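## Task

Move the yellow sponge so that it rests on the coffee table in the neighbouring room. The robot must neither tip over nor finish the job leaning, or the attempt counts as failed.

## Robot and tools

ROBOT. A TidyBot++: a wheeled base (0.54 m long, 0.50 m wide, 0.38 m tall) on four driven casters. It carries one seven-joint arm ending in a right hand with three fingers (index, middle, ring) and a thumb. The shoulder sits 0.12 m ahead of the base centre and 0.68 m above the floor. The arm starts folded with the hand pointing down. Segment lengths: upper arm 0.42 m, forearm 0.31 m, hand 0.30 m. Two cameras exist: base_camera, fixed on the base and looking forward, and wrist_camera, on a small mast at the wrist aimed at the index knuckle, so an open hand covers much of its view. The joint set 0, -1.2, 3.142, -2.03, 0, 0.075, 2.463 rad points wrist_camera forward and roughly level.

FRAMES. Base frame: origin on the floor below the base centre, x forward, y to the left, z up, in metres. hand_pose and hand_target are reported in it. The odometry frame is the base frame as it was when the scene began. base_odometry gives x, y and heading (rad, left positive, -3.142 to 3.142) from wheel counts only, so wheel slip looks like motion and drift builds up.

move. One action per call, built from any of these keys:
- base: an object of relative offsets from where the base is when the command starts. translate_m (forward positive, -2 to 2 m), strafe_m (left positive, -2 to 2 m), rotate_rad (counter-clockwise from above positive, -6.3 to 6.3 rad). These are displacements, not poses.
- joints: absolute targets, one entry per joint name. joint_1_rad to joint_7_rad in radians. joint_2_rad is limited to -2.249..2.249, joint_4_rad to -2.579..2.579, joint_6_rad to -2.099..2.099; joints 1, 3, 5, 7 turn freely and take the shorter way, so send steps under half a turn to go further. Signs: joint_1_rad positive turns the arm clockwise from above (opposite to heading); joint_2_rad 0 is upper arm vertical, positive leans forward; joint_4_rad 0 is a straight elbow, negative bends forward; joint_6_rad negative bends the hand forward; joint_7_rad at 3.14 with the hand down puts the palm forward. Finger keys (hand_index_mcp ... hand_thumb_ipl, sixteen in all) are absolute goals on a -1 to +1 scale spread linearly between each hinge's two stops; moving toward -1 curls the digit. Straight values: _mcp +0.75, _abd 0.00, _pip +0.58, _dip +0.70, thumb_cmc +0.71 (toward -1 swings the thumb in front of the palm), thumb_axl +0.68, thumb_mcp +0.23, thumb_ipl +0.17. hand_current_limit (-1 to 1) maps to a current cap from 0 to 550 mA; it starts at +0.4. hand_speed (-0.96 to 1) sets finger speed as (n+1)/2 of 8.5 rad/s; it starts at -0.6. Keys left out keep their old goal.
- target: an absolute hand pose as one list of seven numbers [x, y, z, qw, qx, qy, qz], position in metres in the base frame. With target, joints may only contain the hand keys, else the call is refused.
- speeds: caps for this action only; translate_m and strafe_m 0.05 to 0.5 m/s (give a combined move's speed under just one of them), rotate_rad 0.1 to 1.57 rad/s.
- min_time_s: 0.1 to 8 s, the shortest duration for arm motions.
- cameras: list from base_camera, wrist_camera, all; blocking: true (default) waits until everything rests, false returns in about 0.5 s.
A move with no action just reports state, images and the scene number.

Other tools: wait(seconds 0 to 10, cameras); stop(cameras) brakes every running motion; zoom_image(camera, region [x0, y0, x1, y1] in pixels from the top-left, no more than 504 wide or high) enlarges part of that camera's latest picture; finished_scene(scene) ends the current scene, scene being its integer number from 1 to 3.

RESULTS. The move line reads done or the worst status. base_status, joint_status and hand_status give done, moving, off_target, not_followed, stopped, contact_stop, time_out, torque_fault or limit_stop_at_motor_heat. "joint command not followed" means a self-collision check blocked the arm; "pose unreachable" means a target was rejected. hand_state has one word per finger motor (moving, goal, blocked, overload); <motor>_current_ma shows each motor's current. motor_effort is percent of maximum with the peak in brackets. base_tilt is in degrees, forward and right positive. on_its_own lists things the robot did unprompted. ARM HIT flags a hard hit on the base or arm; MOTOR HOT warns of heating. The pictures line lists image order. A refused call or an unrequested stop cancels the remaining move, wait and finished_scene calls of that reply.

PRACTICAL POINTS. After a target, the hand usually lands within about 4 cm; nudge by adding (wanted minus hand_pose) to the last target. To keep a loaded hand still, resend hand_target, not hand_pose. Held loads make the arm sag. A hand pointing down reaches at most about 0.95 m high, only near the base. Poses low and close in front can drive the arm into the base; the arm never avoids obstacles.

AVOID. Tipping: do not drive or turn while the arm is snagged above about 0.6 m, do not swing a stretched arm sideways, and do not reach far over nearby furniture from the folded posture. Do not push hard on fixed things, drop objects, or let them fall far. Torque faults (arm freezes for 10 s) come from impacts. A finger motor drawing 495 mA or more for 5 s shuts down for 10 s, so avoid hand_current_limit +1 while gripping. Sustained stretching or holding heats motors and can trigger an over-temperature stop.

Each tool is called after "Call:" by a JSON object that holds its "api" and its "payload", one argument or row to a line.

## Session

Call:
{"api": "move", "payload": {
  "cameras": ["all"]
}}

Scene clock: 0.00 s.
base_odometry: x=+0.000 y=+0.000 heading=+0.000
base_tilt: forward=+0.5 right=+0.3
base_status: not commanded
joint_positions: joint_1_rad=-0.018 joint_2_rad=-0.392 joint_3_rad=+3.187 joint_4_rad=-2.544 joint_5_rad=+0.016 joint_6_rad=-0.856 joint_7_rad=+3.125 hand_index_mcp=+0.753 hand_index_abd=+0.000 hand_index_pip=+0.577 hand_index_dip=+0.696 hand_middle_mcp=+0.753 hand_middle_abd=+0.000 hand_middle_pip=+0.577 hand_middle_dip=+0.696 hand_ring_mcp=+0.753 hand_ring_abd=+0.000 hand_ring_pip=+0.577 hand_ring_dip=+0.696 hand_thumb_cmc=+0.714 hand_thumb_axl=+0.677 hand_thumb_mcp=+0.223 hand_thumb_ipl=+0.168 hand_current_limit=+0.400 hand_speed=-0.600
joint_status: not commanded
hand_state: goal,goal,goal,goal,goal,goal,goal,goal,goal,goal,goal,goal,goal,goal,goal,goal
index_mcp_current_ma: 0
index_abd_current_ma: 0
index_pip_current_ma: 0
index_dip_current_ma: 0
middle_mcp_current_ma: 0
middle_abd_current_ma: 0
middle_pip_current_ma: 0
middle_dip_current_ma: 0
ring_mcp_current_ma: 0
ring_abd_current_ma: 0
ring_pip_current_ma: 0
ring_dip_current_ma: 0
thumb_cmc_current_ma: 0
thumb_axl_current_ma: 0
thumb_mcp_current_ma: -9
thumb_ipl_current_ma: 0
hand_goal_index_mcp: 0.754
hand_goal_index_abd: 0.000
hand_goal_index_pip: 0.576
hand_goal_index_dip: 0.696
hand_goal_middle_mcp: 0.754
hand_goal_middle_abd: 0.000
hand_goal_middle_pip: 0.576
hand_goal_middle_dip: 0.696
hand_goal_ring_mcp: 0.754
hand_goal_ring_abd: 0.000
hand_goal_ring_pip: 0.576
hand_goal_ring_dip: 0.696
hand_goal_thumb_cmc: 0.714
hand_goal_thumb_axl: 0.678
hand_goal_thumb_mcp: 0.226
hand_goal_thumb_ipl: 0.168
motor_effort: joint_1_rad=+0 joint_2_rad=+0 joint_3_rad=+0 joint_4_rad=+12 joint_5_rad=+1 joint_6_rad=+1 joint_7_rad=+0
hand_pose: x=+0.3450 y=-0.0296 z=+0.6105 quat_wxyz=(-0.046, -0.717, -0.694, -0.049) (m; base frame)
hand_target: x=+0.3450 y=-0.0296 z=+0.6105 quat_wxyz=(-0.046, -0.717, -0.694, -0.049) (m; base frame)
hand_status: not commanded
pictures: base_camera, wrist_camera

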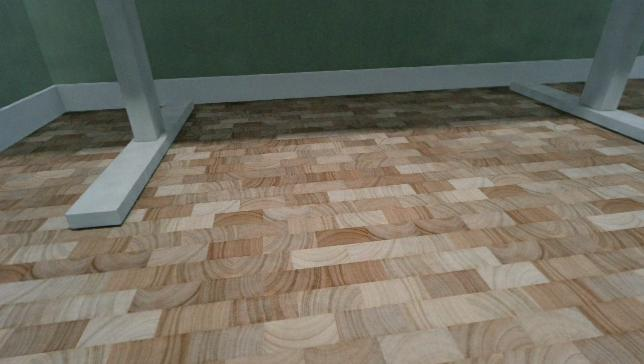

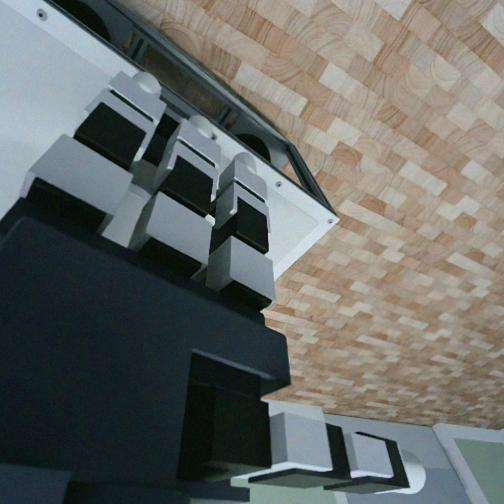

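Call:
{"api": "move", "payload": {
  "base": {"translate_m": -0.3},
  "joints": {"joint_1_rad": 0, "joint_2_rad": -1.2, "joint_3_rad": 3.142, "joint_4_rad": -2.03, "joint_5_rad": 0, "joint_6_rad": 0.075, "joint_7_rad": 2.463},
  "cameras": ["all"]
}}

Scene clock: 2.73 s.
move: done
base_odometry: x=-0.300 y=+0.000 heading=+0.000
base_tilt: forward=+0.4 right=+0.2
base_status: done
joint_positions: joint_1_rad=-0.016 joint_2_rad=-1.198 joint_3_rad=+3.154 joint_4_rad=-2.062 joint_5_rad=+0.016 joint_6_rad=-0.005 joint_7_rad=+2.527 hand_index_mcp=+0.759 hand_index_abd=+0.000 hand_index_pip=+0.577 hand_index_dip=+0.696 hand_middle_mcp=+0.760 hand_middle_abd=+0.000 hand_middle_pip=+0.577 hand_middle_dip=+0.696 hand_ring_mcp=+0.760 hand_ring_abd=+0.000 hand_ring_pip=+0.577 hand_ring_dip=+0.696 hand_thumb_cmc=+0.720 hand_thumb_axl=+0.677 hand_thumb_mcp=+0.227 hand_thumb_ipl=+0.168 hand_current_limit=+0.400 hand_speed=-0.600
joint_status: all done
hand_state: goal,goal,goal,goal,goal,goal,goal,goal,goal,goal,goal,goal,goal,goal,goal,goal
index_mcp_current_ma: 17
index_abd_current_ma: 0
index_pip_current_ma: 2
index_dip_current_ma: 0
middle_mcp_current_ma: 21
middle_abd_current_ma: 0
middle_pip_current_ma: 2
middle_dip_current_ma: 0
ring_mcp_current_ma: 18
ring_abd_current_ma: 0
ring_pip_current_ma: 2
ring_dip_current_ma: 0
thumb_cmc_current_ma: 19
thumb_axl_current_ma: -2
thumb_mcp_current_ma: 2
thumb_ipl_current_ma: -1
hand_goal_index_mcp: 0.754
hand_goal_index_abd: 0.000
hand_goal_index_pip: 0.576
hand_goal_index_dip: 0.696
hand_goal_middle_mcp: 0.754
hand_goal_middle_abd: 0.000
hand_goal_middle_pip: 0.576
hand_goal_middle_dip: 0.696
hand_goal_ring_mcp: 0.754
hand_goal_ring_abd: 0.000
hand_goal_ring_pip: 0.576
hand_goal_ring_dip: 0.696
hand_goal_thumb_cmc: 0.714
hand_goal_thumb_axl: 0.678
hand_goal_thumb_mcp: 0.226
hand_goal_thumb_ipl: 0.168
motor_effort: joint_1_rad=+1(2) joint_2_rad=+15(17) joint_3_rad=+0(2) joint_4_rad=+14(19) joint_5_rad=+0(2) joint_6_rad=+7(9) joint_7_rad=+0(2)
hand_pose: x=+0.1603 y=-0.0718 z=+1.2770 quat_wxyz=(-0.417, -0.374, -0.194, -0.805) (m; base frame)
hand_target: x=+0.1276 y=-0.0699 z=+1.3015 quat_wxyz=(-0.401, -0.333, -0.159, -0.839) (m; base frame)
hand_status: not commanded
pictures: base_camera, wrist_camera
camera_calibration:
wrist_camera: T_world_to_cam=[[-0.095525, -0.993085, 0.0682457, -0.11776], [-0.0845206, -0.0602199, -0.9946, 1.23493], [0.991832, -0.100777, -0.0781836, 0.0640289], [0, 0, 0, 1]] pos_world=[0.0296221, -0.0361259, 1.24131]

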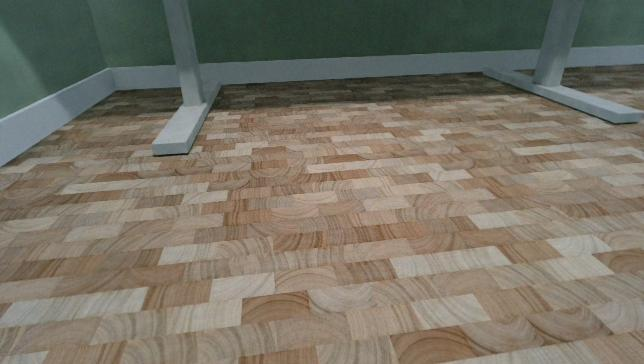

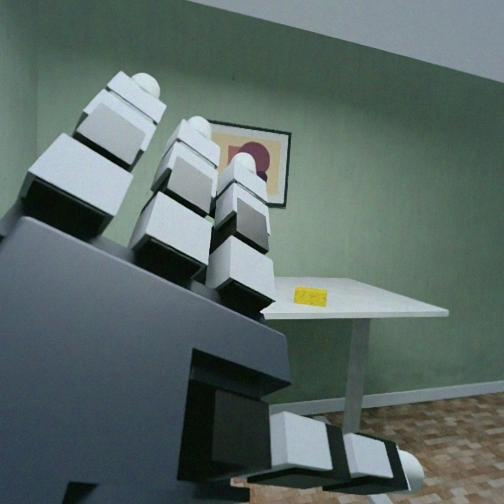

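Call:
{"api": "zoom_image", "payload": {
  "camera": "wrist_camera",
  "region": [254, 240, 464, 450]
}}

Call:
{"api": "move", "payload": {
  "base": {"strafe_m": -0.3},
  "joints": {"joint_6_rad": -0.3},
  "cameras": ["all"]
}}

Scaled by 2.400 from the camera's 504x504 image, which has a finer 720x720 frame.

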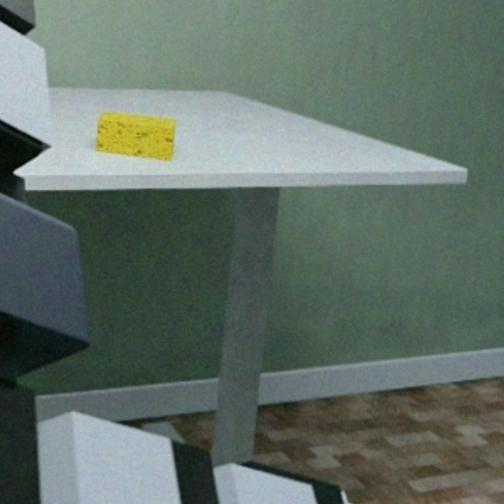

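Scene clock: 5.07 s.
move: done
base_odometry: x=-0.300 y=-0.300 heading=+0.000
base_tilt: forward=+0.5 right=+0.2
base_status: done
joint_positions: joint_1_rad=-0.009 joint_2_rad=-1.198 joint_3_rad=+3.148 joint_4_rad=-2.055 joint_5_rad=+0.016 joint_6_rad=-0.264 joint_7_rad=+2.526 hand_index_mcp=+0.761 hand_index_abd=+0.000 hand_index_pip=+0.577 hand_index_dip=+0.696 hand_middle_mcp=+0.763 hand_middle_abd=+0.000 hand_middle_pip=+0.577 hand_middle_dip=+0.696 hand_ring_mcp=+0.762 hand_ring_abd=+0.000 hand_ring_pip=+0.577 hand_ring_dip=+0.696 hand_thumb_cmc=+0.720 hand_thumb_axl=+0.677 hand_thumb_mcp=+0.227 hand_thumb_ipl=+0.168 hand_current_limit=+0.400 hand_speed=-0.600
joint_status: all done
hand_state: goal,goal,goal,goal,goal,goal,goal,goal,goal,goal,goal,goal,goal,goal,goal,goal
index_mcp_current_ma: 25
index_abd_current_ma: 0
index_pip_current_ma: 2
index_dip_current_ma: 0
middle_mcp_current_ma: 30
middle_abd_current_ma: 0
middle_pip_current_ma: 2
middle_dip_current_ma: 0
ring_mcp_current_ma: 27
ring_abd_current_ma: 0
ring_pip_current_ma: 2
ring_dip_current_ma: 0
thumb_cmc_current_ma: 19
thumb_axl_current_ma: -2
thumb_mcp_current_ma: 3
thumb_ipl_current_ma: -1
hand_goal_index_mcp: 0.754
hand_goal_index_abd: 0.000
hand_goal_index_pip: 0.576
hand_goal_index_dip: 0.696
hand_goal_middle_mcp: 0.754
hand_goal_middle_abd: 0.000
hand_goal_middle_pip: 0.576
hand_goal_middle_dip: 0.696
hand_goal_ring_mcp: 0.754
hand_goal_ring_abd: 0.000
hand_goal_ring_pip: 0.576
hand_goal_ring_dip: 0.696
hand_goal_thumb_cmc: 0.714
hand_goal_thumb_axl: 0.678
hand_goal_thumb_mcp: 0.226
hand_goal_thumb_ipl: 0.168
motor_effort: joint_1_rad=+0(2) joint_2_rad=+14(16) joint_3_rad=+0(2) joint_4_rad=+14(17) joint_5_rad=+0(1) joint_6_rad=+7(10) joint_7_rad=+0(1)
hand_pose: x=+0.2117 y=-0.0693 z=+1.2228 quat_wxyz=(-0.392, -0.472, -0.246, -0.751) (m; base frame)
hand_target: x=+0.2093 y=-0.0699 z=+1.2220 quat_wxyz=(-0.364, -0.483, -0.231, -0.762) (m; base frame)
hand_status: not commanded
pictures: base_camera, wrist_camera
camera_calibration:
wrist_camera: T_world_to_cam=[[-0.0792918, -0.99238, 0.094312, -0.141853], [-0.330377, -0.0631017, -0.941737, 1.17271], [0.940512, -0.105831, -0.322856, 0.31886], [0, 0, 0, 1]] pos_world=[0.0762992, -0.0330271, 1.22071]

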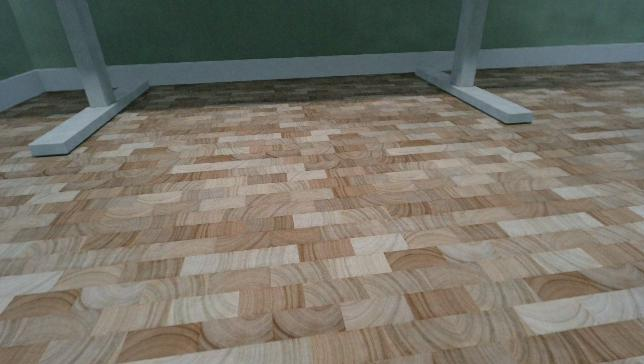

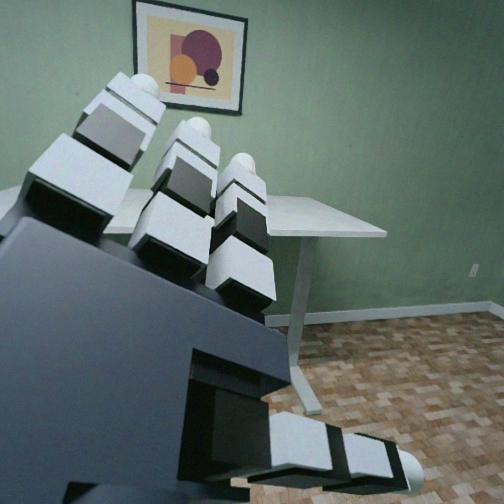

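Call:
{"api": "move", "payload": {
  "base": {"translate_m": 0.35, "strafe_m": 0.3},
  "cameras": ["all"]
}}

Call:
{"api": "zoom_image", "payload": {
  "camera": "wrist_camera",
  "region": [264, 120, 504, 360]
}}

Scene clock: 8.50 s.
move: done
base_odometry: x=+0.050 y=+0.000 heading=+0.000
base_tilt: forward=+0.5 right=+0.2
base_status: done
joint_positions: joint_1_rad=-0.005 joint_2_rad=-1.200 joint_3_rad=+3.144 joint_4_rad=-2.055 joint_5_rad=+0.016 joint_6_rad=-0.264 joint_7_rad=+2.526 hand_index_mcp=+0.761 hand_index_abd=+0.000 hand_index_pip=+0.577 hand_index_dip=+0.696 hand_middle_mcp=+0.763 hand_middle_abd=+0.000 hand_middle_pip=+0.577 hand_middle_dip=+0.696 hand_ring_mcp=+0.762 hand_ring_abd=+0.000 hand_ring_pip=+0.577 hand_ring_dip=+0.696 hand_thumb_cmc=+0.720 hand_thumb_axl=+0.677 hand_thumb_mcp=+0.227 hand_thumb_ipl=+0.168 hand_current_limit=+0.400 hand_speed=-0.600
joint_status: not commanded
hand_state: goal,goal,goal,goal,goal,goal,goal,goal,goal,goal,goal,goal,goal,goal,goal,goal
index_mcp_current_ma: 25
index_abd_current_ma: 0
index_pip_current_ma: 2
index_dip_current_ma: 0
middle_mcp_current_ma: 30
middle_abd_current_ma: 0
middle_pip_current_ma: 2
middle_dip_current_ma: 0
ring_mcp_current_ma: 27
ring_abd_current_ma: 0
ring_pip_current_ma: 2
ring_dip_current_ma: 0
thumb_cmc_current_ma: 19
thumb_axl_current_ma: -2
thumb_mcp_current_ma: 3
thumb_ipl_current_ma: -1
hand_goal_index_mcp: 0.754
hand_goal_index_abd: 0.000
hand_goal_index_pip: 0.576
hand_goal_index_dip: 0.696
hand_goal_middle_mcp: 0.754
hand_goal_middle_abd: 0.000
hand_goal_middle_pip: 0.576
hand_goal_middle_dip: 0.696
hand_goal_ring_mcp: 0.754
hand_goal_ring_abd: 0.000
hand_goal_ring_pip: 0.576
hand_goal_ring_dip: 0.696
hand_goal_thumb_cmc: 0.714
hand_goal_thumb_axl: 0.678
hand_goal_thumb_mcp: 0.226
hand_goal_thumb_ipl: 0.168
motor_effort: joint_1_rad=+1(2) joint_2_rad=+14(16) joint_3_rad=+0(2) joint_4_rad=+14(16) joint_5_rad=+1(1) joint_6_rad=+8(9) joint_7_rad=+0(1)
hand_pose: x=+0.2106 y=-0.0673 z=+1.2232 quat_wxyz=(-0.394, -0.471, -0.246, -0.750) (m; base frame)
hand_target: x=+0.2093 y=-0.0699 z=+1.2220 quat_wxyz=(-0.364, -0.483, -0.231, -0.762) (m; base frame)
hand_status: not commanded
pictures: base_camera, wrist_camera
camera_calibration:
wrist_camera: T_world_to_cam=[[-0.0817339, -0.991807, 0.098172, -0.144164], [-0.328926, -0.0661391, -0.942037, 1.1727], [0.940812, -0.109288, -0.320825, 0.317437], [0, 0, 0, 1]] pos_world=[0.0752982, -0.0307298, 1.22072]

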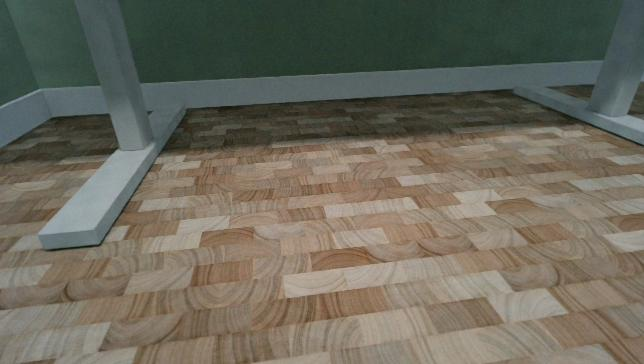

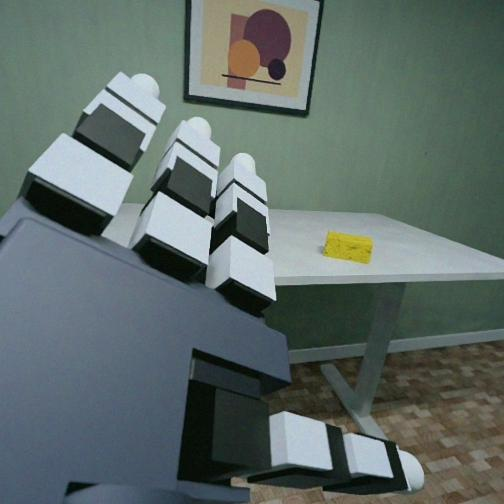

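Scaled by 2.100 from the camera's 504x504 image, which has a finer 720x720 frame.

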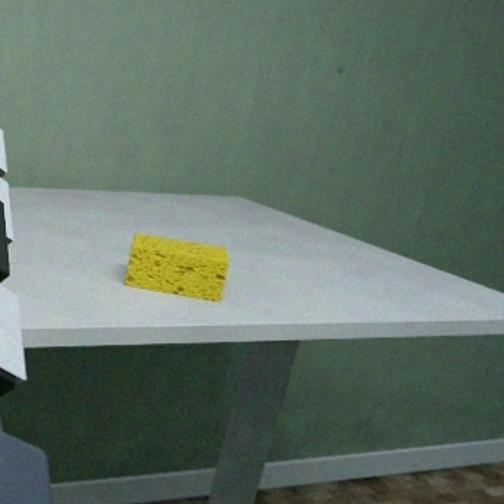

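Call:
{"api": "zoom_image", "payload": {
  "camera": "wrist_camera",
  "region": [310, 215, 390, 280]
}}

Scaled by 6.300 from the camera's 504x504 image, which has a finer 720x720 frame.

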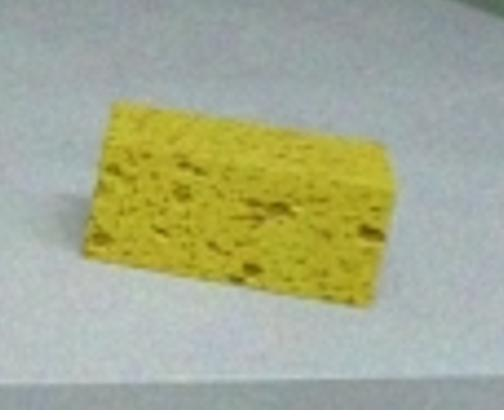

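Call:
{"api": "move", "payload": {
  "base": {"translate_m": 0.167, "strafe_m": -0.177, "rotate_rad": -0.257},
  "joints": {"joint_1_rad": -0.35, "joint_6_rad": -0.4},
  "cameras": ["all"]
}}

Call:
{"api": "zoom_image", "payload": {
  "camera": "wrist_camera",
  "region": [264, 120, 504, 360]
}}

Scene clock: 12.17 s.
move: done
base_odometry: x=+0.217 y=-0.177 heading=-0.258
base_tilt: forward=+0.5 right=+0.3
base_status: done
joint_positions: joint_1_rad=-0.343 joint_2_rad=-1.201 joint_3_rad=+3.145 joint_4_rad=-2.055 joint_5_rad=+0.016 joint_6_rad=-0.318 joint_7_rad=+2.525 hand_index_mcp=+0.761 hand_index_abd=+0.000 hand_index_pip=+0.577 hand_index_dip=+0.696 hand_middle_mcp=+0.763 hand_middle_abd=+0.000 hand_middle_pip=+0.577 hand_middle_dip=+0.696 hand_ring_mcp=+0.762 hand_ring_abd=+0.000 hand_ring_pip=+0.577 hand_ring_dip=+0.696 hand_thumb_cmc=+0.720 hand_thumb_axl=+0.677 hand_thumb_mcp=+0.227 hand_thumb_ipl=+0.168 hand_current_limit=+0.400 hand_speed=-0.600
joint_status: all done
hand_state: goal,goal,goal,goal,goal,goal,goal,goal,goal,goal,goal,goal,goal,goal,goal,goal
index_mcp_current_ma: 25
index_abd_current_ma: 0
index_pip_current_ma: 2
index_dip_current_ma: 0
middle_mcp_current_ma: 30
middle_abd_current_ma: 0
middle_pip_current_ma: 2
middle_dip_current_ma: 0
ring_mcp_current_ma: 27
ring_abd_current_ma: 0
ring_pip_current_ma: 2
ring_dip_current_ma: 0
thumb_cmc_current_ma: 19
thumb_axl_current_ma: -2
thumb_mcp_current_ma: 3
thumb_ipl_current_ma: -1
hand_goal_index_mcp: 0.754
hand_goal_index_abd: 0.000
hand_goal_index_pip: 0.576
hand_goal_index_dip: 0.696
hand_goal_middle_mcp: 0.754
hand_goal_middle_abd: 0.000
hand_goal_middle_pip: 0.576
hand_goal_middle_dip: 0.696
hand_goal_ring_mcp: 0.754
hand_goal_ring_abd: 0.000
hand_goal_ring_pip: 0.576
hand_goal_ring_dip: 0.696
hand_goal_thumb_cmc: 0.714
hand_goal_thumb_axl: 0.678
hand_goal_thumb_mcp: 0.226
hand_goal_thumb_ipl: 0.168
motor_effort: joint_1_rad=+0(3) joint_2_rad=+14(17) joint_3_rad=+1(2) joint_4_rad=+14(15) joint_5_rad=+0(1) joint_6_rad=+8(9) joint_7_rad=+0(1)
hand_pose: x=+0.2366 y=-0.0312 z=+1.2096 quat_wxyz=(-0.258, -0.441, -0.335, -0.792) (m; base frame)
hand_target: x=+0.2431 y=-0.0291 z=+1.1961 quat_wxyz=(-0.219, -0.469, -0.336, -0.787) (m; base frame)
hand_status: not commanded
pictures: base_camera, wrist_camera
camera_calibration:
wrist_camera: T_world_to_cam=[[0.255568, -0.96157, 0.100341, -0.186458], [-0.336023, -0.185664, -0.923373, 1.14621], [0.906517, 0.202268, -0.370559, 0.370534], [0, 0, 0, 1]] pos_world=[0.0969088, -0.0414296, 1.21439]

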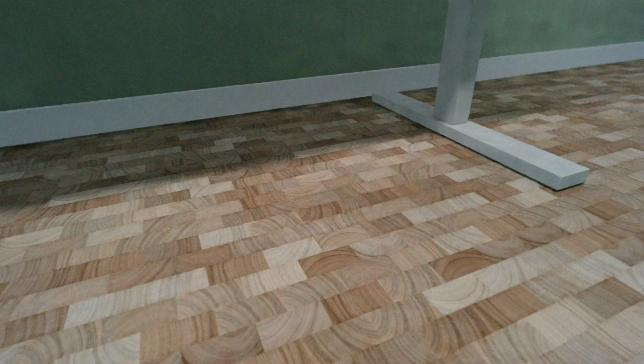

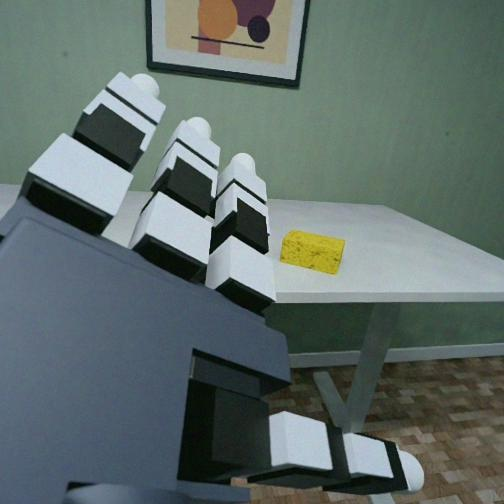

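Scaled by 2.100 from the camera's 504x504 image, which has a finer 720x720 frame.

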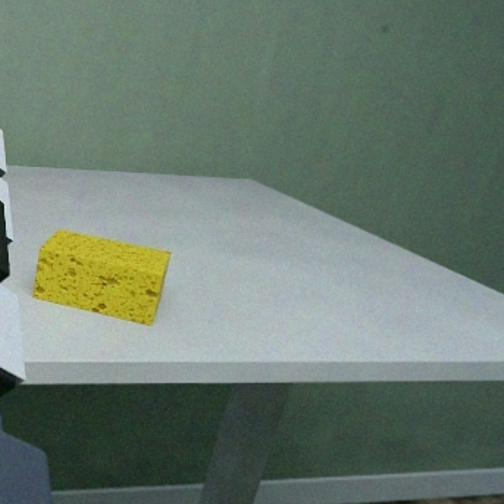

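Call:
{"api": "move", "payload": {
  "joints": {"joint_1_rad": 0, "joint_2_rad": -0.052, "joint_3_rad": 3.142, "joint_4_rad": -1.021, "joint_5_rad": 0, "joint_6_rad": -0.864, "joint_7_rad": 0, "hand_index_mcp": 0.479, "hand_middle_mcp": 0.479, "hand_ring_mcp": 0.479, "hand_index_pip": 0.358, "hand_middle_pip": 0.358, "hand_ring_pip": 0.358, "hand_index_dip": 0.478, "hand_middle_dip": 0.478, "hand_ring_dip": 0.478, "hand_thumb_cmc": -0.571},
  "min_time_s": 2.5,
  "cameras": ["all"]
}}

Scene clock: 15.77 s.
move: done
base_odometry: x=+0.217 y=-0.177 heading=-0.258
base_tilt: forward=+0.5 right=+0.3
base_status: not commanded
joint_positions: joint_1_rad=-0.015 joint_2_rad=-0.051 joint_3_rad=+3.145 joint_4_rad=-1.064 joint_5_rad=+0.016 joint_6_rad=-0.780 joint_7_rad=+0.065 hand_index_mcp=+0.474 hand_index_abd=+0.001 hand_index_pip=+0.359 hand_index_dip=+0.481 hand_middle_mcp=+0.473 hand_middle_abd=+0.001 hand_middle_pip=+0.359 hand_middle_dip=+0.480 hand_ring_mcp=+0.474 hand_ring_abd=+0.001 hand_ring_pip=+0.359 hand_ring_dip=+0.481 hand_thumb_cmc=-0.567 hand_thumb_axl=+0.677 hand_thumb_mcp=+0.227 hand_thumb_ipl=+0.168 hand_current_limit=+0.400 hand_speed=-0.600
joint_status: all done
hand_state: goal,goal,goal,goal,goal,goal,goal,goal,goal,goal,goal,goal,goal,goal,goal,goal
index_mcp_current_ma: -19
index_abd_current_ma: 3
index_pip_current_ma: 2
index_dip_current_ma: 7
middle_mcp_current_ma: -23
middle_abd_current_ma: 3
middle_pip_current_ma: 2
middle_dip_current_ma: 7
ring_mcp_current_ma: -21
ring_abd_current_ma: 3
ring_pip_current_ma: 2
ring_dip_current_ma: 7
thumb_cmc_current_ma: 10
thumb_axl_current_ma: -2
thumb_mcp_current_ma: 3
thumb_ipl_current_ma: -1
hand_goal_index_mcp: 0.480
hand_goal_index_abd: 0.000
hand_goal_index_pip: 0.358
hand_goal_index_dip: 0.478
hand_goal_middle_mcp: 0.480
hand_goal_middle_abd: 0.000
hand_goal_middle_pip: 0.358
hand_goal_middle_dip: 0.478
hand_goal_ring_mcp: 0.480
hand_goal_ring_abd: 0.000
hand_goal_ring_pip: 0.358
hand_goal_ring_dip: 0.478
hand_goal_thumb_cmc: -0.570
hand_goal_thumb_axl: 0.678
hand_goal_thumb_mcp: 0.226
hand_goal_thumb_ipl: 0.168
motor_effort: joint_1_rad=+1(2) joint_2_rad=-14(16) joint_3_rad=+0(3) joint_4_rad=+16(18) joint_5_rad=+1(2) joint_6_rad=+9(10) joint_7_rad=+0(2)
hand_pose: x=+0.6391 y=+0.0201 z=+1.1177 quat_wxyz=(+0.424, -0.573, +0.530, -0.458) (m; base frame)
hand_target: x=+0.6254 y=+0.0238 z=+1.1197 quat_wxyz=(+0.430, -0.561, +0.561, -0.430) (m; base frame)
hand_status: not commanded
pictures: base_camera, wrist_camera
camera_calibration:
wrist_camera: T_world_to_cam=[[-0.188058, 0.69129, -0.697676, 0.911427], [-0.578168, 0.496309, 0.647611, -0.408683], [0.79395, 0.525162, 0.306347, -0.729816], [0, 0, 0, 1]] pos_world=[0.514551, -0.043955, 1.12412]

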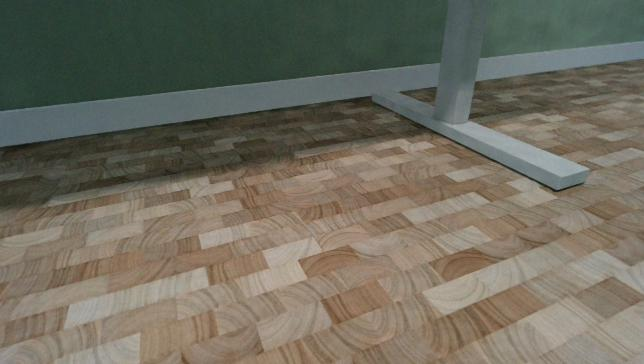

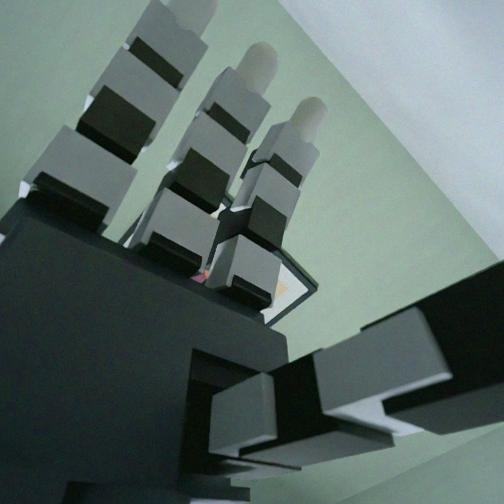

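Call:
{"api": "move", "payload": {
  "joints": {"joint_1_rad": 0, "joint_2_rad": -0.052, "joint_3_rad": 3.142, "joint_4_rad": -0.978, "joint_5_rad": 0, "joint_6_rad": -0.948, "joint_7_rad": -0.065},
  "min_time_s": 1
}}

Scene clock: 17.30 s.
move: done
base_odometry: x=+0.217 y=-0.177 heading=-0.258
base_tilt: forward=+0.5 right=+0.3
base_status: not commanded
joint_positions: joint_1_rad=-0.015 joint_2_rad=-0.051 joint_3_rad=+3.145 joint_4_rad=-1.021 joint_5_rad=+0.016 joint_6_rad=-0.864 joint_7_rad=-0.002 hand_index_mcp=+0.474 hand_index_abd=+0.001 hand_index_pip=+0.359 hand_index_dip=+0.481 hand_middle_mcp=+0.473 hand_middle_abd=+0.001 hand_middle_pip=+0.359 hand_middle_dip=+0.480 hand_ring_mcp=+0.474 hand_ring_abd=+0.001 hand_ring_pip=+0.359 hand_ring_dip=+0.481 hand_thumb_cmc=-0.568 hand_thumb_axl=+0.677 hand_thumb_mcp=+0.227 hand_thumb_ipl=+0.168 hand_current_limit=+0.400 hand_speed=-0.600
joint_status: all done
hand_state: goal,goal,goal,goal,goal,goal,goal,goal,goal,goal,goal,goal,goal,goal,goal,goal
index_mcp_current_ma: -19
index_abd_current_ma: 3
index_pip_current_ma: 2
index_dip_current_ma: 7
middle_mcp_current_ma: -23
middle_abd_current_ma: 3
middle_pip_current_ma: 2
middle_dip_current_ma: 7
ring_mcp_current_ma: -21
ring_abd_current_ma: 3
ring_pip_current_ma: 2
ring_dip_current_ma: 7
thumb_cmc_current_ma: 7
thumb_axl_current_ma: -2
thumb_mcp_current_ma: 3
thumb_ipl_current_ma: -1
hand_goal_index_mcp: 0.480
hand_goal_index_abd: 0.000
hand_goal_index_pip: 0.358
hand_goal_index_dip: 0.478
hand_goal_middle_mcp: 0.480
hand_goal_middle_abd: 0.000
hand_goal_middle_pip: 0.358
hand_goal_middle_dip: 0.478
hand_goal_ring_mcp: 0.480
hand_goal_ring_abd: 0.000
hand_goal_ring_pip: 0.358
hand_goal_ring_dip: 0.478
hand_goal_thumb_cmc: -0.570
hand_goal_thumb_axl: 0.678
hand_goal_thumb_mcp: 0.226
hand_goal_thumb_ipl: 0.168
motor_effort: joint_1_rad=+0(2) joint_2_rad=-14(15) joint_3_rad=-1(2) joint_4_rad=+16(17) joint_5_rad=+0(2) joint_6_rad=+8(10) joint_7_rad=+0(1)
hand_pose: x=+0.6256 y=+0.0254 z=+1.1195 quat_wxyz=(+0.428, -0.564, +0.558, -0.433) (m; base frame)
hand_target: x=+0.6112 y=+0.0293 z=+1.1214 quat_wxyz=(+0.432, -0.551, +0.588, -0.405) (m; base frame)
hand_status: not commanded
pictures: none

Call:
{"api": "move", "payload": {
  "base": {"translate_m": 0.137, "strafe_m": -0.045},
  "speeds": {"translate_m": 0.15},
  "cameras": ["all"]
}}

Call:
{"api": "move", "payload": {
  "joints": {"joint_1_rad": 0, "joint_2_rad": -0.147, "joint_3_rad": 3.142, "joint_4_rad": -1.311, "joint_5_rad": 0, "joint_6_rad": -0.709, "joint_7_rad": -0.065},
  "min_time_s": 1,
  "cameras": ["wrist_camera"]
}}

Scene clock: 19.27 s.
move: done
base_odometry: x=+0.338 y=-0.256 heading=-0.258
base_tilt: forward=+0.5 right=+0.2
base_status: done
joint_positions: joint_1_rad=-0.013 joint_2_rad=-0.045 joint_3_rad=+3.145 joint_4_rad=-1.017 joint_5_rad=+0.016 joint_6_rad=-0.866 joint_7_rad=-0.002 hand_index_mcp=+0.474 hand_index_abd=+0.001 hand_index_pip=+0.359 hand_index_dip=+0.481 hand_middle_mcp=+0.473 hand_middle_abd=+0.001 hand_middle_pip=+0.359 hand_middle_dip=+0.480 hand_ring_mcp=+0.473 hand_ring_abd=+0.001 hand_ring_pip=+0.359 hand_ring_dip=+0.481 hand_thumb_cmc=-0.568 hand_thumb_axl=+0.677 hand_thumb_mcp=+0.227 hand_thumb_ipl=+0.168 hand_current_limit=+0.400 hand_speed=-0.600
joint_status: not commanded
hand_state: goal,goal,goal,goal,goal,goal,goal,goal,goal,goal,goal,goal,goal,goal,goal,goal
index_mcp_current_ma: -20
index_abd_current_ma: 3
index_pip_current_ma: 2
index_dip_current_ma: 7
middle_mcp_current_ma: -25
middle_abd_current_ma: 3
middle_pip_current_ma: 2
middle_dip_current_ma: 6
ring_mcp_current_ma: -22
ring_abd_current_ma: 3
ring_pip_current_ma: 2
ring_dip_current_ma: 7
thumb_cmc_current_ma: 6
thumb_axl_current_ma: -2
thumb_mcp_current_ma: 2
thumb_ipl_current_ma: -1
hand_goal_index_mcp: 0.480
hand_goal_index_abd: 0.000
hand_goal_index_pip: 0.358
hand_goal_index_dip: 0.478
hand_goal_middle_mcp: 0.480
hand_goal_middle_abd: 0.000
hand_goal_middle_pip: 0.358
hand_goal_middle_dip: 0.478
hand_goal_ring_mcp: 0.480
hand_goal_ring_abd: 0.000
hand_goal_ring_pip: 0.358
hand_goal_ring_dip: 0.478
hand_goal_thumb_cmc: -0.570
hand_goal_thumb_axl: 0.678
hand_goal_thumb_mcp: 0.226
hand_goal_thumb_ipl: 0.168
motor_effort: joint_1_rad=+1(1) joint_2_rad=-14(17) joint_3_rad=+0(1) joint_4_rad=+15(16) joint_5_rad=+1(1) joint_6_rad=+9(10) joint_7_rad=+0(1)
hand_pose: x=+0.6281 y=+0.0244 z=+1.1172 quat_wxyz=(+0.426, -0.565, +0.560, -0.432) (m; base frame)
hand_target: x=+0.6112 y=+0.0293 z=+1.1214 quat_wxyz=(+0.432, -0.551, +0.588, -0.405) (m; base frame)
hand_status: not commanded
pictures: base_camera, wrist_camera
camera_calibration:
wrist_camera: T_world_to_cam=[[-0.204875, 0.73897, -0.641832, 0.853061], [-0.53772, 0.462947, 0.704654, -0.505239], [0.817853, 0.489492, 0.302513, -0.733133], [0, 0, 0, 1]] pos_world=[0.502689, -0.0376254, 1.12532]

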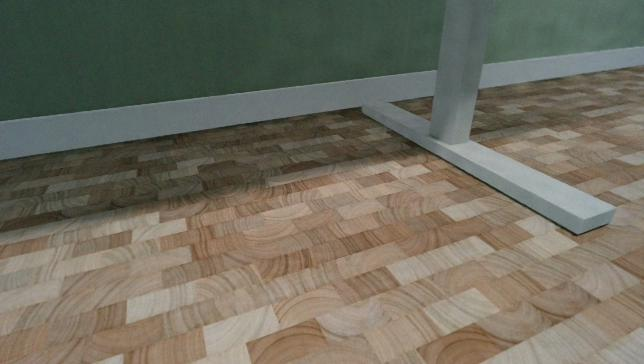

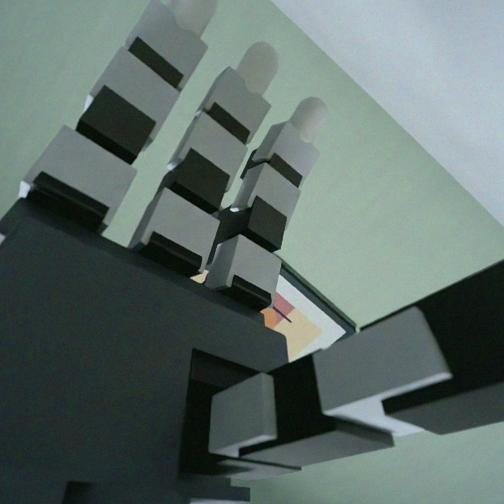

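Scene clock: 20.70 s.
move: done
base_odometry: x=+0.338 y=-0.256 heading=-0.258
base_tilt: forward=+0.5 right=+0.2
base_status: not commanded
joint_positions: joint_1_rad=-0.013 joint_2_rad=-0.116 joint_3_rad=+3.145 joint_4_rad=-1.283 joint_5_rad=+0.016 joint_6_rad=-0.789 joint_7_rad=-0.002 hand_index_mcp=+0.474 hand_index_abd=+0.001 hand_index_pip=+0.359 hand_index_dip=+0.481 hand_middle_mcp=+0.473 hand_middle_abd=+0.001 hand_middle_pip=+0.359 hand_middle_dip=+0.480 hand_ring_mcp=+0.473 hand_ring_abd=+0.001 hand_ring_pip=+0.359 hand_ring_dip=+0.481 hand_thumb_cmc=-0.568 hand_thumb_axl=+0.677 hand_thumb_mcp=+0.227 hand_thumb_ipl=+0.168 hand_current_limit=+0.400 hand_speed=-0.600
joint_status: all done
hand_state: goal,goal,goal,goal,goal,goal,goal,goal,goal,goal,goal,goal,goal,goal,goal,goal
index_mcp_current_ma: -20
index_abd_current_ma: 3
index_pip_current_ma: 2
index_dip_current_ma: 7
middle_mcp_current_ma: -25
middle_abd_current_ma: 3
middle_pip_current_ma: 2
middle_dip_current_ma: 6
ring_mcp_current_ma: -22
ring_abd_current_ma: 3
ring_pip_current_ma: 2
ring_dip_current_ma: 7
thumb_cmc_current_ma: 6
thumb_axl_current_ma: -2
thumb_mcp_current_ma: 2
thumb_ipl_current_ma: -1
hand_goal_index_mcp: 0.480
hand_goal_index_abd: 0.000
hand_goal_index_pip: 0.358
hand_goal_index_dip: 0.478
hand_goal_middle_mcp: 0.480
hand_goal_middle_abd: 0.000
hand_goal_middle_pip: 0.358
hand_goal_middle_dip: 0.478
hand_goal_ring_mcp: 0.480
hand_goal_ring_abd: 0.000
hand_goal_ring_pip: 0.358
hand_goal_ring_dip: 0.478
hand_goal_thumb_cmc: -0.570
hand_goal_thumb_axl: 0.678
hand_goal_thumb_mcp: 0.226
hand_goal_thumb_ipl: 0.168
motor_effort: joint_1_rad=+1(2) joint_2_rad=-13(15) joint_3_rad=+0(2) joint_4_rad=+17(18) joint_5_rad=+1(1) joint_6_rad=+8(9) joint_7_rad=+0(1)
hand_pose: x=+0.6065 y=+0.0243 z=+1.0308 quat_wxyz=(+0.392, -0.590, +0.584, -0.398) (m; base frame)
hand_target: x=+0.6091 y=+0.0293 z=+1.0531 quat_wxyz=(+0.432, -0.551, +0.588, -0.405) (m; base frame)
hand_status: not commanded
pictures: wrist_camera
camera_calibration:
wrist_camera: T_world_to_cam=[[-0.279615, 0.737774, -0.614414, 0.810342], [-0.452004, 0.463433, 0.762183, -0.567208], [0.847059, 0.490835, 0.203894, -0.605416], [0, 0, 0, 1]] pos_world=[0.483026, -0.0378272, 1.05364]

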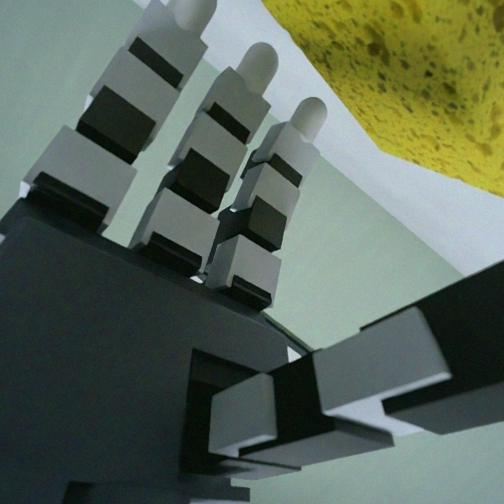

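Call:
{"api": "move", "payload": {
  "joints": {"joint_1_rad": 0, "joint_2_rad": -0.211, "joint_3_rad": 3.142, "joint_4_rad": -1.558, "joint_5_rad": 0, "joint_6_rad": -0.41, "joint_7_rad": -0.065},
  "min_time_s": 1.5,
  "cameras": ["wrist_camera"]
}}

Scene clock: 23.30 s.
move: done
base_odometry: x=+0.338 y=-0.256 heading=-0.258
base_tilt: forward=+0.5 right=+0.2
base_status: not commanded
joint_positions: joint_1_rad=-0.013 joint_2_rad=-0.182 joint_3_rad=+3.145 joint_4_rad=-1.530 joint_5_rad=+0.016 joint_6_rad=-0.492 joint_7_rad=-0.002 hand_index_mcp=+0.474 hand_index_abd=+0.001 hand_index_pip=+0.359 hand_index_dip=+0.481 hand_middle_mcp=+0.473 hand_middle_abd=+0.001 hand_middle_pip=+0.359 hand_middle_dip=+0.480 hand_ring_mcp=+0.473 hand_ring_abd=+0.001 hand_ring_pip=+0.359 hand_ring_dip=+0.481 hand_thumb_cmc=-0.568 hand_thumb_axl=+0.677 hand_thumb_mcp=+0.227 hand_thumb_ipl=+0.168 hand_current_limit=+0.400 hand_speed=-0.600
joint_status: all done
hand_state: goal,goal,goal,goal,goal,goal,goal,goal,goal,goal,goal,goal,goal,goal,goal,goal
index_mcp_current_ma: -20
index_abd_current_ma: 3
index_pip_current_ma: 2
index_dip_current_ma: 7
middle_mcp_current_ma: -25
middle_abd_current_ma: 3
middle_pip_current_ma: 2
middle_dip_current_ma: 6
ring_mcp_current_ma: -22
ring_abd_current_ma: 3
ring_pip_current_ma: 2
ring_dip_current_ma: 7
thumb_cmc_current_ma: 6
thumb_axl_current_ma: -2
thumb_mcp_current_ma: 2
thumb_ipl_current_ma: -1
hand_goal_index_mcp: 0.480
hand_goal_index_abd: 0.000
hand_goal_index_pip: 0.358
hand_goal_index_dip: 0.478
hand_goal_middle_mcp: 0.480
hand_goal_middle_abd: 0.000
hand_goal_middle_pip: 0.358
hand_goal_middle_dip: 0.478
hand_goal_ring_mcp: 0.480
hand_goal_ring_abd: 0.000
hand_goal_ring_pip: 0.358
hand_goal_ring_dip: 0.478
hand_goal_thumb_cmc: -0.570
hand_goal_thumb_axl: 0.678
hand_goal_thumb_mcp: 0.226
hand_goal_thumb_ipl: 0.168
motor_effort: joint_1_rad=+0(2) joint_2_rad=-12(14) joint_3_rad=+0(2) joint_4_rad=+17(18) joint_5_rad=+1(2) joint_6_rad=+8(10) joint_7_rad=+0(2)
hand_pose: x=+0.6174 y=+0.0253 z=+1.0026 quat_wxyz=(+0.426, -0.567, +0.558, -0.431) (m; base frame)
hand_target: x=+0.6182 y=+0.0293 z=+1.0253 quat_wxyz=(+0.466, -0.526, +0.562, -0.437) (m; base frame)
hand_status: not commanded
pictures: wrist_camera
camera_calibration:
wrist_camera: T_world_to_cam=[[-0.209742, 0.736655, -0.642921, 0.780857], [-0.539268, 0.461338, 0.704526, -0.429496], [0.815597, 0.494476, 0.300493, -0.686878], [0, 0, 0, 1]] pos_world=[0.49238, -0.0374354, 1.01102]

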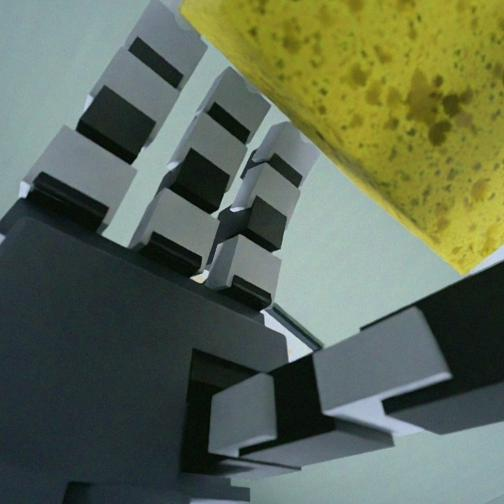

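Call:
{"api": "move", "payload": {
  "base": {"strafe_m": 0.018},
  "speeds": {"strafe_m": 0.05},
  "cameras": ["wrist_camera"]
}}

Call:
{"api": "move", "payload": {
  "joints": {"joint_1_rad": 0, "joint_2_rad": -0.213, "joint_3_rad": 3.142, "joint_4_rad": -1.6, "joint_5_rad": 0, "joint_6_rad": -0.368, "joint_7_rad": -0.065},
  "min_time_s": 1.5,
  "cameras": ["wrist_camera"]
}}

Scene clock: 24.87 s.
move: done
base_odometry: x=+0.343 y=-0.239 heading=-0.258
base_tilt: forward=+0.5 right=+0.2
base_status: done
joint_positions: joint_1_rad=-0.012 joint_2_rad=-0.183 joint_3_rad=+3.145 joint_4_rad=-1.530 joint_5_rad=+0.016 joint_6_rad=-0.491 joint_7_rad=-0.003 hand_index_mcp=+0.474 hand_index_abd=+0.001 hand_index_pip=+0.359 hand_index_dip=+0.481 hand_middle_mcp=+0.473 hand_middle_abd=+0.001 hand_middle_pip=+0.359 hand_middle_dip=+0.480 hand_ring_mcp=+0.473 hand_ring_abd=+0.001 hand_ring_pip=+0.359 hand_ring_dip=+0.481 hand_thumb_cmc=-0.568 hand_thumb_axl=+0.677 hand_thumb_mcp=+0.227 hand_thumb_ipl=+0.168 hand_current_limit=+0.400 hand_speed=-0.600
joint_status: not commanded
hand_state: goal,goal,goal,goal,goal,goal,goal,goal,goal,goal,goal,goal,goal,goal,goal,goal
index_mcp_current_ma: -20
index_abd_current_ma: 3
index_pip_current_ma: 2
index_dip_current_ma: 7
middle_mcp_current_ma: -25
middle_abd_current_ma: 3
middle_pip_current_ma: 2
middle_dip_current_ma: 6
ring_mcp_current_ma: -22
ring_abd_current_ma: 3
ring_pip_current_ma: 2
ring_dip_current_ma: 7
thumb_cmc_current_ma: 5
thumb_axl_current_ma: -2
thumb_mcp_current_ma: 2
thumb_ipl_current_ma: -1
hand_goal_index_mcp: 0.480
hand_goal_index_abd: 0.000
hand_goal_index_pip: 0.358
hand_goal_index_dip: 0.478
hand_goal_middle_mcp: 0.480
hand_goal_middle_abd: 0.000
hand_goal_middle_pip: 0.358
hand_goal_middle_dip: 0.478
hand_goal_ring_mcp: 0.480
hand_goal_ring_abd: 0.000
hand_goal_ring_pip: 0.358
hand_goal_ring_dip: 0.478
hand_goal_thumb_cmc: -0.570
hand_goal_thumb_axl: 0.678
hand_goal_thumb_mcp: 0.226
hand_goal_thumb_ipl: 0.168
motor_effort: joint_1_rad=+0(1) joint_2_rad=-12(13) joint_3_rad=+0(2) joint_4_rad=+17(18) joint_5_rad=+1(1) joint_6_rad=+7(9) joint_7_rad=+0(1)
hand_pose: x=+0.6171 y=+0.0249 z=+1.0035 quat_wxyz=(+0.426, -0.566, +0.558, -0.431) (m; base frame)
hand_target: x=+0.6182 y=+0.0293 z=+1.0253 quat_wxyz=(+0.466, -0.526, +0.562, -0.437) (m; base frame)
hand_status: not commanded
pictures: wrist_camera
camera_calibration:
wrist_camera: T_world_to_cam=[[-0.207838, 0.736803, -0.64337, 0.78092], [-0.540405, 0.46175, 0.703384, -0.428209], [0.815332, 0.49387, 0.302203, -0.688288], [0, 0, 0, 1]] pos_world=[0.492081, -0.0377339, 1.01162]

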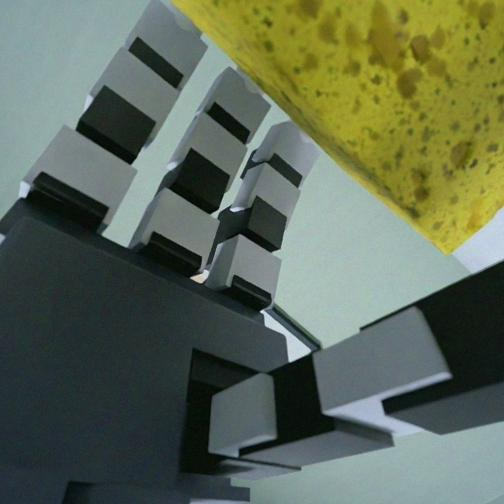

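Scene clock: 26.67 s.
move: done
base_odometry: x=+0.343 y=-0.239 heading=-0.258
base_tilt: forward=+0.5 right=+0.2
base_status: not commanded
joint_positions: joint_1_rad=-0.012 joint_2_rad=-0.183 joint_3_rad=+3.145 joint_4_rad=-1.570 joint_5_rad=+0.016 joint_6_rad=-0.450 joint_7_rad=-0.003 hand_index_mcp=+0.474 hand_index_abd=+0.001 hand_index_pip=+0.359 hand_index_dip=+0.481 hand_middle_mcp=+0.473 hand_middle_abd=+0.001 hand_middle_pip=+0.359 hand_middle_dip=+0.480 hand_ring_mcp=+0.473 hand_ring_abd=+0.001 hand_ring_pip=+0.359 hand_ring_dip=+0.481 hand_thumb_cmc=-0.568 hand_thumb_axl=+0.677 hand_thumb_mcp=+0.227 hand_thumb_ipl=+0.168 hand_current_limit=+0.400 hand_speed=-0.600
joint_status: all done
hand_state: goal,goal,goal,goal,goal,goal,goal,goal,goal,goal,goal,goal,goal,goal,goal,goal
index_mcp_current_ma: -20
index_abd_current_ma: 3
index_pip_current_ma: 2
index_dip_current_ma: 7
middle_mcp_current_ma: -25
middle_abd_current_ma: 3
middle_pip_current_ma: 2
middle_dip_current_ma: 6
ring_mcp_current_ma: -22
ring_abd_current_ma: 3
ring_pip_current_ma: 2
ring_dip_current_ma: 7
thumb_cmc_current_ma: 5
thumb_axl_current_ma: -2
thumb_mcp_current_ma: 2
thumb_ipl_current_ma: -1
hand_goal_index_mcp: 0.480
hand_goal_index_abd: 0.000
hand_goal_index_pip: 0.358
hand_goal_index_dip: 0.478
hand_goal_middle_mcp: 0.480
hand_goal_middle_abd: 0.000
hand_goal_middle_pip: 0.358
hand_goal_middle_dip: 0.478
hand_goal_ring_mcp: 0.480
hand_goal_ring_abd: 0.000
hand_goal_ring_pip: 0.358
hand_goal_ring_dip: 0.478
hand_goal_thumb_cmc: -0.570
hand_goal_thumb_axl: 0.678
hand_goal_thumb_mcp: 0.226
hand_goal_thumb_ipl: 0.168
motor_effort: joint_1_rad=+1(2) joint_2_rad=-12(13) joint_3_rad=+0(2) joint_4_rad=+17(19) joint_5_rad=+1(2) joint_6_rad=+8(10) joint_7_rad=+0(1)
hand_pose: x=+0.6198 y=+0.0251 z=+0.9919 quat_wxyz=(+0.427, -0.566, +0.558, -0.432) (m; base frame)
hand_target: x=+0.6202 y=+0.0293 z=+1.0134 quat_wxyz=(+0.466, -0.526, +0.561, -0.437) (m; base frame)
hand_status: not commanded
pictures: wrist_camera
camera_calibration:
wrist_camera: T_world_to_cam=[[-0.206961, 0.736634, -0.643845, 0.773849], [-0.542082, 0.461498, 0.702258, -0.416547], [0.814441, 0.494357, 0.303804, -0.688111], [0, 0, 0, 1]] pos_world=[0.49478, -0.037635, 0.999814]

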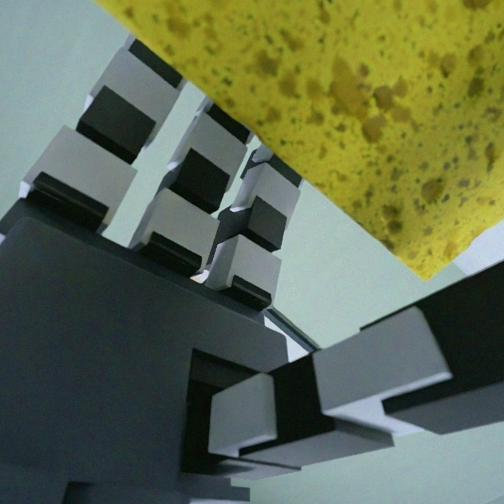

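Call:
{"api": "move", "payload": {
  "joints": {"hand_index_mcp": 0.274, "hand_middle_mcp": 0.274, "hand_ring_mcp": 0.274, "hand_index_pip": 0.212, "hand_middle_pip": 0.212, "hand_ring_pip": 0.212, "hand_index_dip": 0.406, "hand_middle_dip": 0.406, "hand_ring_dip": 0.406, "hand_thumb_mcp": -0.03, "hand_thumb_ipl": -0.08},
  "cameras": ["wrist_camera"]
}}

Scene clock: 27.60 s.
move: off_target
base_odometry: x=+0.343 y=-0.239 heading=-0.258
base_tilt: forward=+0.5 right=+0.3
base_status: not commanded
joint_positions: joint_1_rad=-0.012 joint_2_rad=-0.184 joint_3_rad=+3.145 joint_4_rad=-1.570 joint_5_rad=+0.016 joint_6_rad=-0.448 joint_7_rad=-0.003 hand_index_mcp=+0.289 hand_index_abd=+0.002 hand_index_pip=+0.223 hand_index_dip=+0.410 hand_middle_mcp=+0.274 hand_middle_abd=+0.001 hand_middle_pip=+0.215 hand_middle_dip=+0.409 hand_ring_mcp=+0.270 hand_ring_abd=+0.001 hand_ring_pip=+0.214 hand_ring_dip=+0.409 hand_thumb_cmc=-0.573 hand_thumb_axl=+0.677 hand_thumb_mcp=+0.009 hand_thumb_ipl=-0.056 hand_current_limit=+0.400 hand_speed=-0.600
joint_status: hand_thumb_mcp off_target (ended at +0.009, target -0.030); hand_thumb_ipl off_target (ended at -0.056, target -0.080); the others done
hand_state: goal,goal,goal,goal,goal,goal,goal,goal,goal,goal,goal,goal,goal,goal,blocked,blocked
index_mcp_current_ma: 57
index_abd_current_ma: 4
index_pip_current_ma: 38
index_dip_current_ma: 13
middle_mcp_current_ma: 0
middle_abd_current_ma: 3
middle_pip_current_ma: 8
middle_dip_current_ma: 7
ring_mcp_current_ma: -13
ring_abd_current_ma: 3
ring_pip_current_ma: 5
ring_dip_current_ma: 8
thumb_cmc_current_ma: -9
thumb_axl_current_ma: -3
thumb_mcp_current_ma: 202
thumb_ipl_current_ma: 124
hand_goal_index_mcp: 0.274
hand_goal_index_abd: 0.000
hand_goal_index_pip: 0.212
hand_goal_index_dip: 0.406
hand_goal_middle_mcp: 0.274
hand_goal_middle_abd: 0.000
hand_goal_middle_pip: 0.212
hand_goal_middle_dip: 0.406
hand_goal_ring_mcp: 0.274
hand_goal_ring_abd: 0.000
hand_goal_ring_pip: 0.212
hand_goal_ring_dip: 0.406
hand_goal_thumb_cmc: -0.570
hand_goal_thumb_axl: 0.678
hand_goal_thumb_mcp: -0.030
hand_goal_thumb_ipl: -0.080
motor_effort: joint_1_rad=+0(1) joint_2_rad=-12(12) joint_3_rad=-1(1) joint_4_rad=+18(18) joint_5_rad=+1(1) joint_6_rad=+9(9) joint_7_rad=-1(1)
hand_pose: x=+0.6200 y=+0.0251 z=+0.9926 quat_wxyz=(+0.428, -0.565, +0.557, -0.433) (m; base frame)
hand_target: x=+0.6202 y=+0.0293 z=+1.0134 quat_wxyz=(+0.466, -0.526, +0.561, -0.437) (m; base frame)
hand_status: not commanded
pictures: wrist_camera
camera_calibration:
wrist_camera: T_world_to_cam=[[-0.205303, 0.736706, -0.644295, 0.773682], [-0.54397, 0.461371, 0.70088, -0.41451], [0.813602, 0.49437, 0.306025, -0.690167], [0, 0, 0, 1]] pos_world=[0.494879, -0.0375352, 1.00021]

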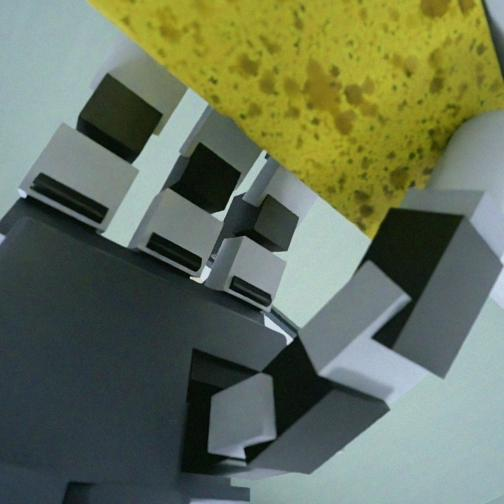

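Call:
{"api": "move", "payload": {
  "joints": {"hand_thumb_mcp": 0.225, "hand_thumb_ipl": 0.168, "hand_index_mcp": 0.479, "hand_middle_mcp": 0.479, "hand_ring_mcp": 0.479, "hand_index_pip": 0.358, "hand_middle_pip": 0.358, "hand_ring_pip": 0.358, "hand_index_dip": 0.478, "hand_middle_dip": 0.478, "hand_ring_dip": 0.478},
  "cameras": ["wrist_camera"]
}}

Scene clock: 28.60 s.
move: done
base_odometry: x=+0.343 y=-0.239 heading=-0.258
base_tilt: forward=+0.5 right=+0.3
base_status: not commanded
joint_positions: joint_1_rad=-0.012 joint_2_rad=-0.184 joint_3_rad=+3.145 joint_4_rad=-1.570 joint_5_rad=+0.016 joint_6_rad=-0.447 joint_7_rad=-0.003 hand_index_mcp=+0.463 hand_index_abd=+0.002 hand_index_pip=+0.352 hand_index_dip=+0.475 hand_middle_mcp=+0.460 hand_middle_abd=+0.001 hand_middle_pip=+0.352 hand_middle_dip=+0.475 hand_ring_mcp=+0.461 hand_ring_abd=+0.001 hand_ring_pip=+0.352 hand_ring_dip=+0.475 hand_thumb_cmc=-0.573 hand_thumb_axl=+0.677 hand_thumb_mcp=+0.222 hand_thumb_ipl=+0.166 hand_current_limit=+0.400 hand_speed=-0.600
joint_status: all done
hand_state: goal,goal,goal,goal,blocked,goal,goal,goal,goal,goal,goal,goal,goal,goal,goal,goal
index_mcp_current_ma: -64
index_abd_current_ma: 4
index_pip_current_ma: -19
index_dip_current_ma: -8
middle_mcp_current_ma: -78
middle_abd_current_ma: 3
middle_pip_current_ma: -18
middle_dip_current_ma: -7
ring_mcp_current_ma: -71
ring_abd_current_ma: 3
ring_pip_current_ma: -18
ring_dip_current_ma: -8
thumb_cmc_current_ma: -9
thumb_axl_current_ma: -3
thumb_mcp_current_ma: -16
thumb_ipl_current_ma: -8
hand_goal_index_mcp: 0.480
hand_goal_index_abd: 0.000
hand_goal_index_pip: 0.358
hand_goal_index_dip: 0.478
hand_goal_middle_mcp: 0.480
hand_goal_middle_abd: 0.000
hand_goal_middle_pip: 0.358
hand_goal_middle_dip: 0.478
hand_goal_ring_mcp: 0.480
hand_goal_ring_abd: 0.000
hand_goal_ring_pip: 0.358
hand_goal_ring_dip: 0.478
hand_goal_thumb_cmc: -0.570
hand_goal_thumb_axl: 0.678
hand_goal_thumb_mcp: 0.226
hand_goal_thumb_ipl: 0.168
motor_effort: joint_1_rad=+0(1) joint_2_rad=-12(12) joint_3_rad=+0(1) joint_4_rad=+17(18) joint_5_rad=+1(1) joint_6_rad=+8(9) joint_7_rad=+0(1)
hand_pose: x=+0.6200 y=+0.0251 z=+0.9927 quat_wxyz=(+0.428, -0.565, +0.557, -0.433) (m; base frame)
hand_target: x=+0.6202 y=+0.0293 z=+1.0134 quat_wxyz=(+0.466, -0.526, +0.561, -0.437) (m; base frame)
hand_status: not commanded
pictures: wrist_camera
camera_calibration:
wrist_camera: T_world_to_cam=[[-0.205016, 0.736723, -0.644366, 0.773547], [-0.544325, 0.461326, 0.700634, -0.414019], [0.813436, 0.494386, 0.306438, -0.690466], [0, 0, 0, 1]] pos_world=[0.494879, -0.0375352, 1.00011]

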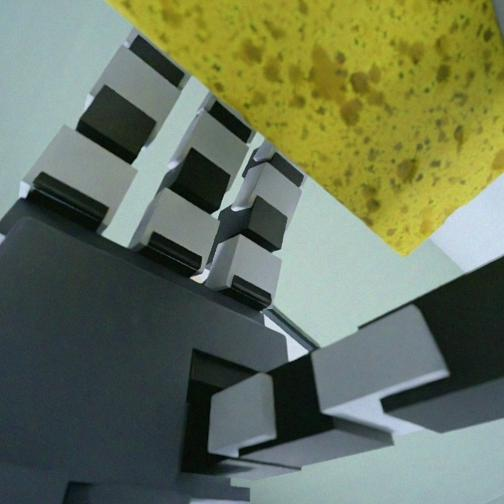

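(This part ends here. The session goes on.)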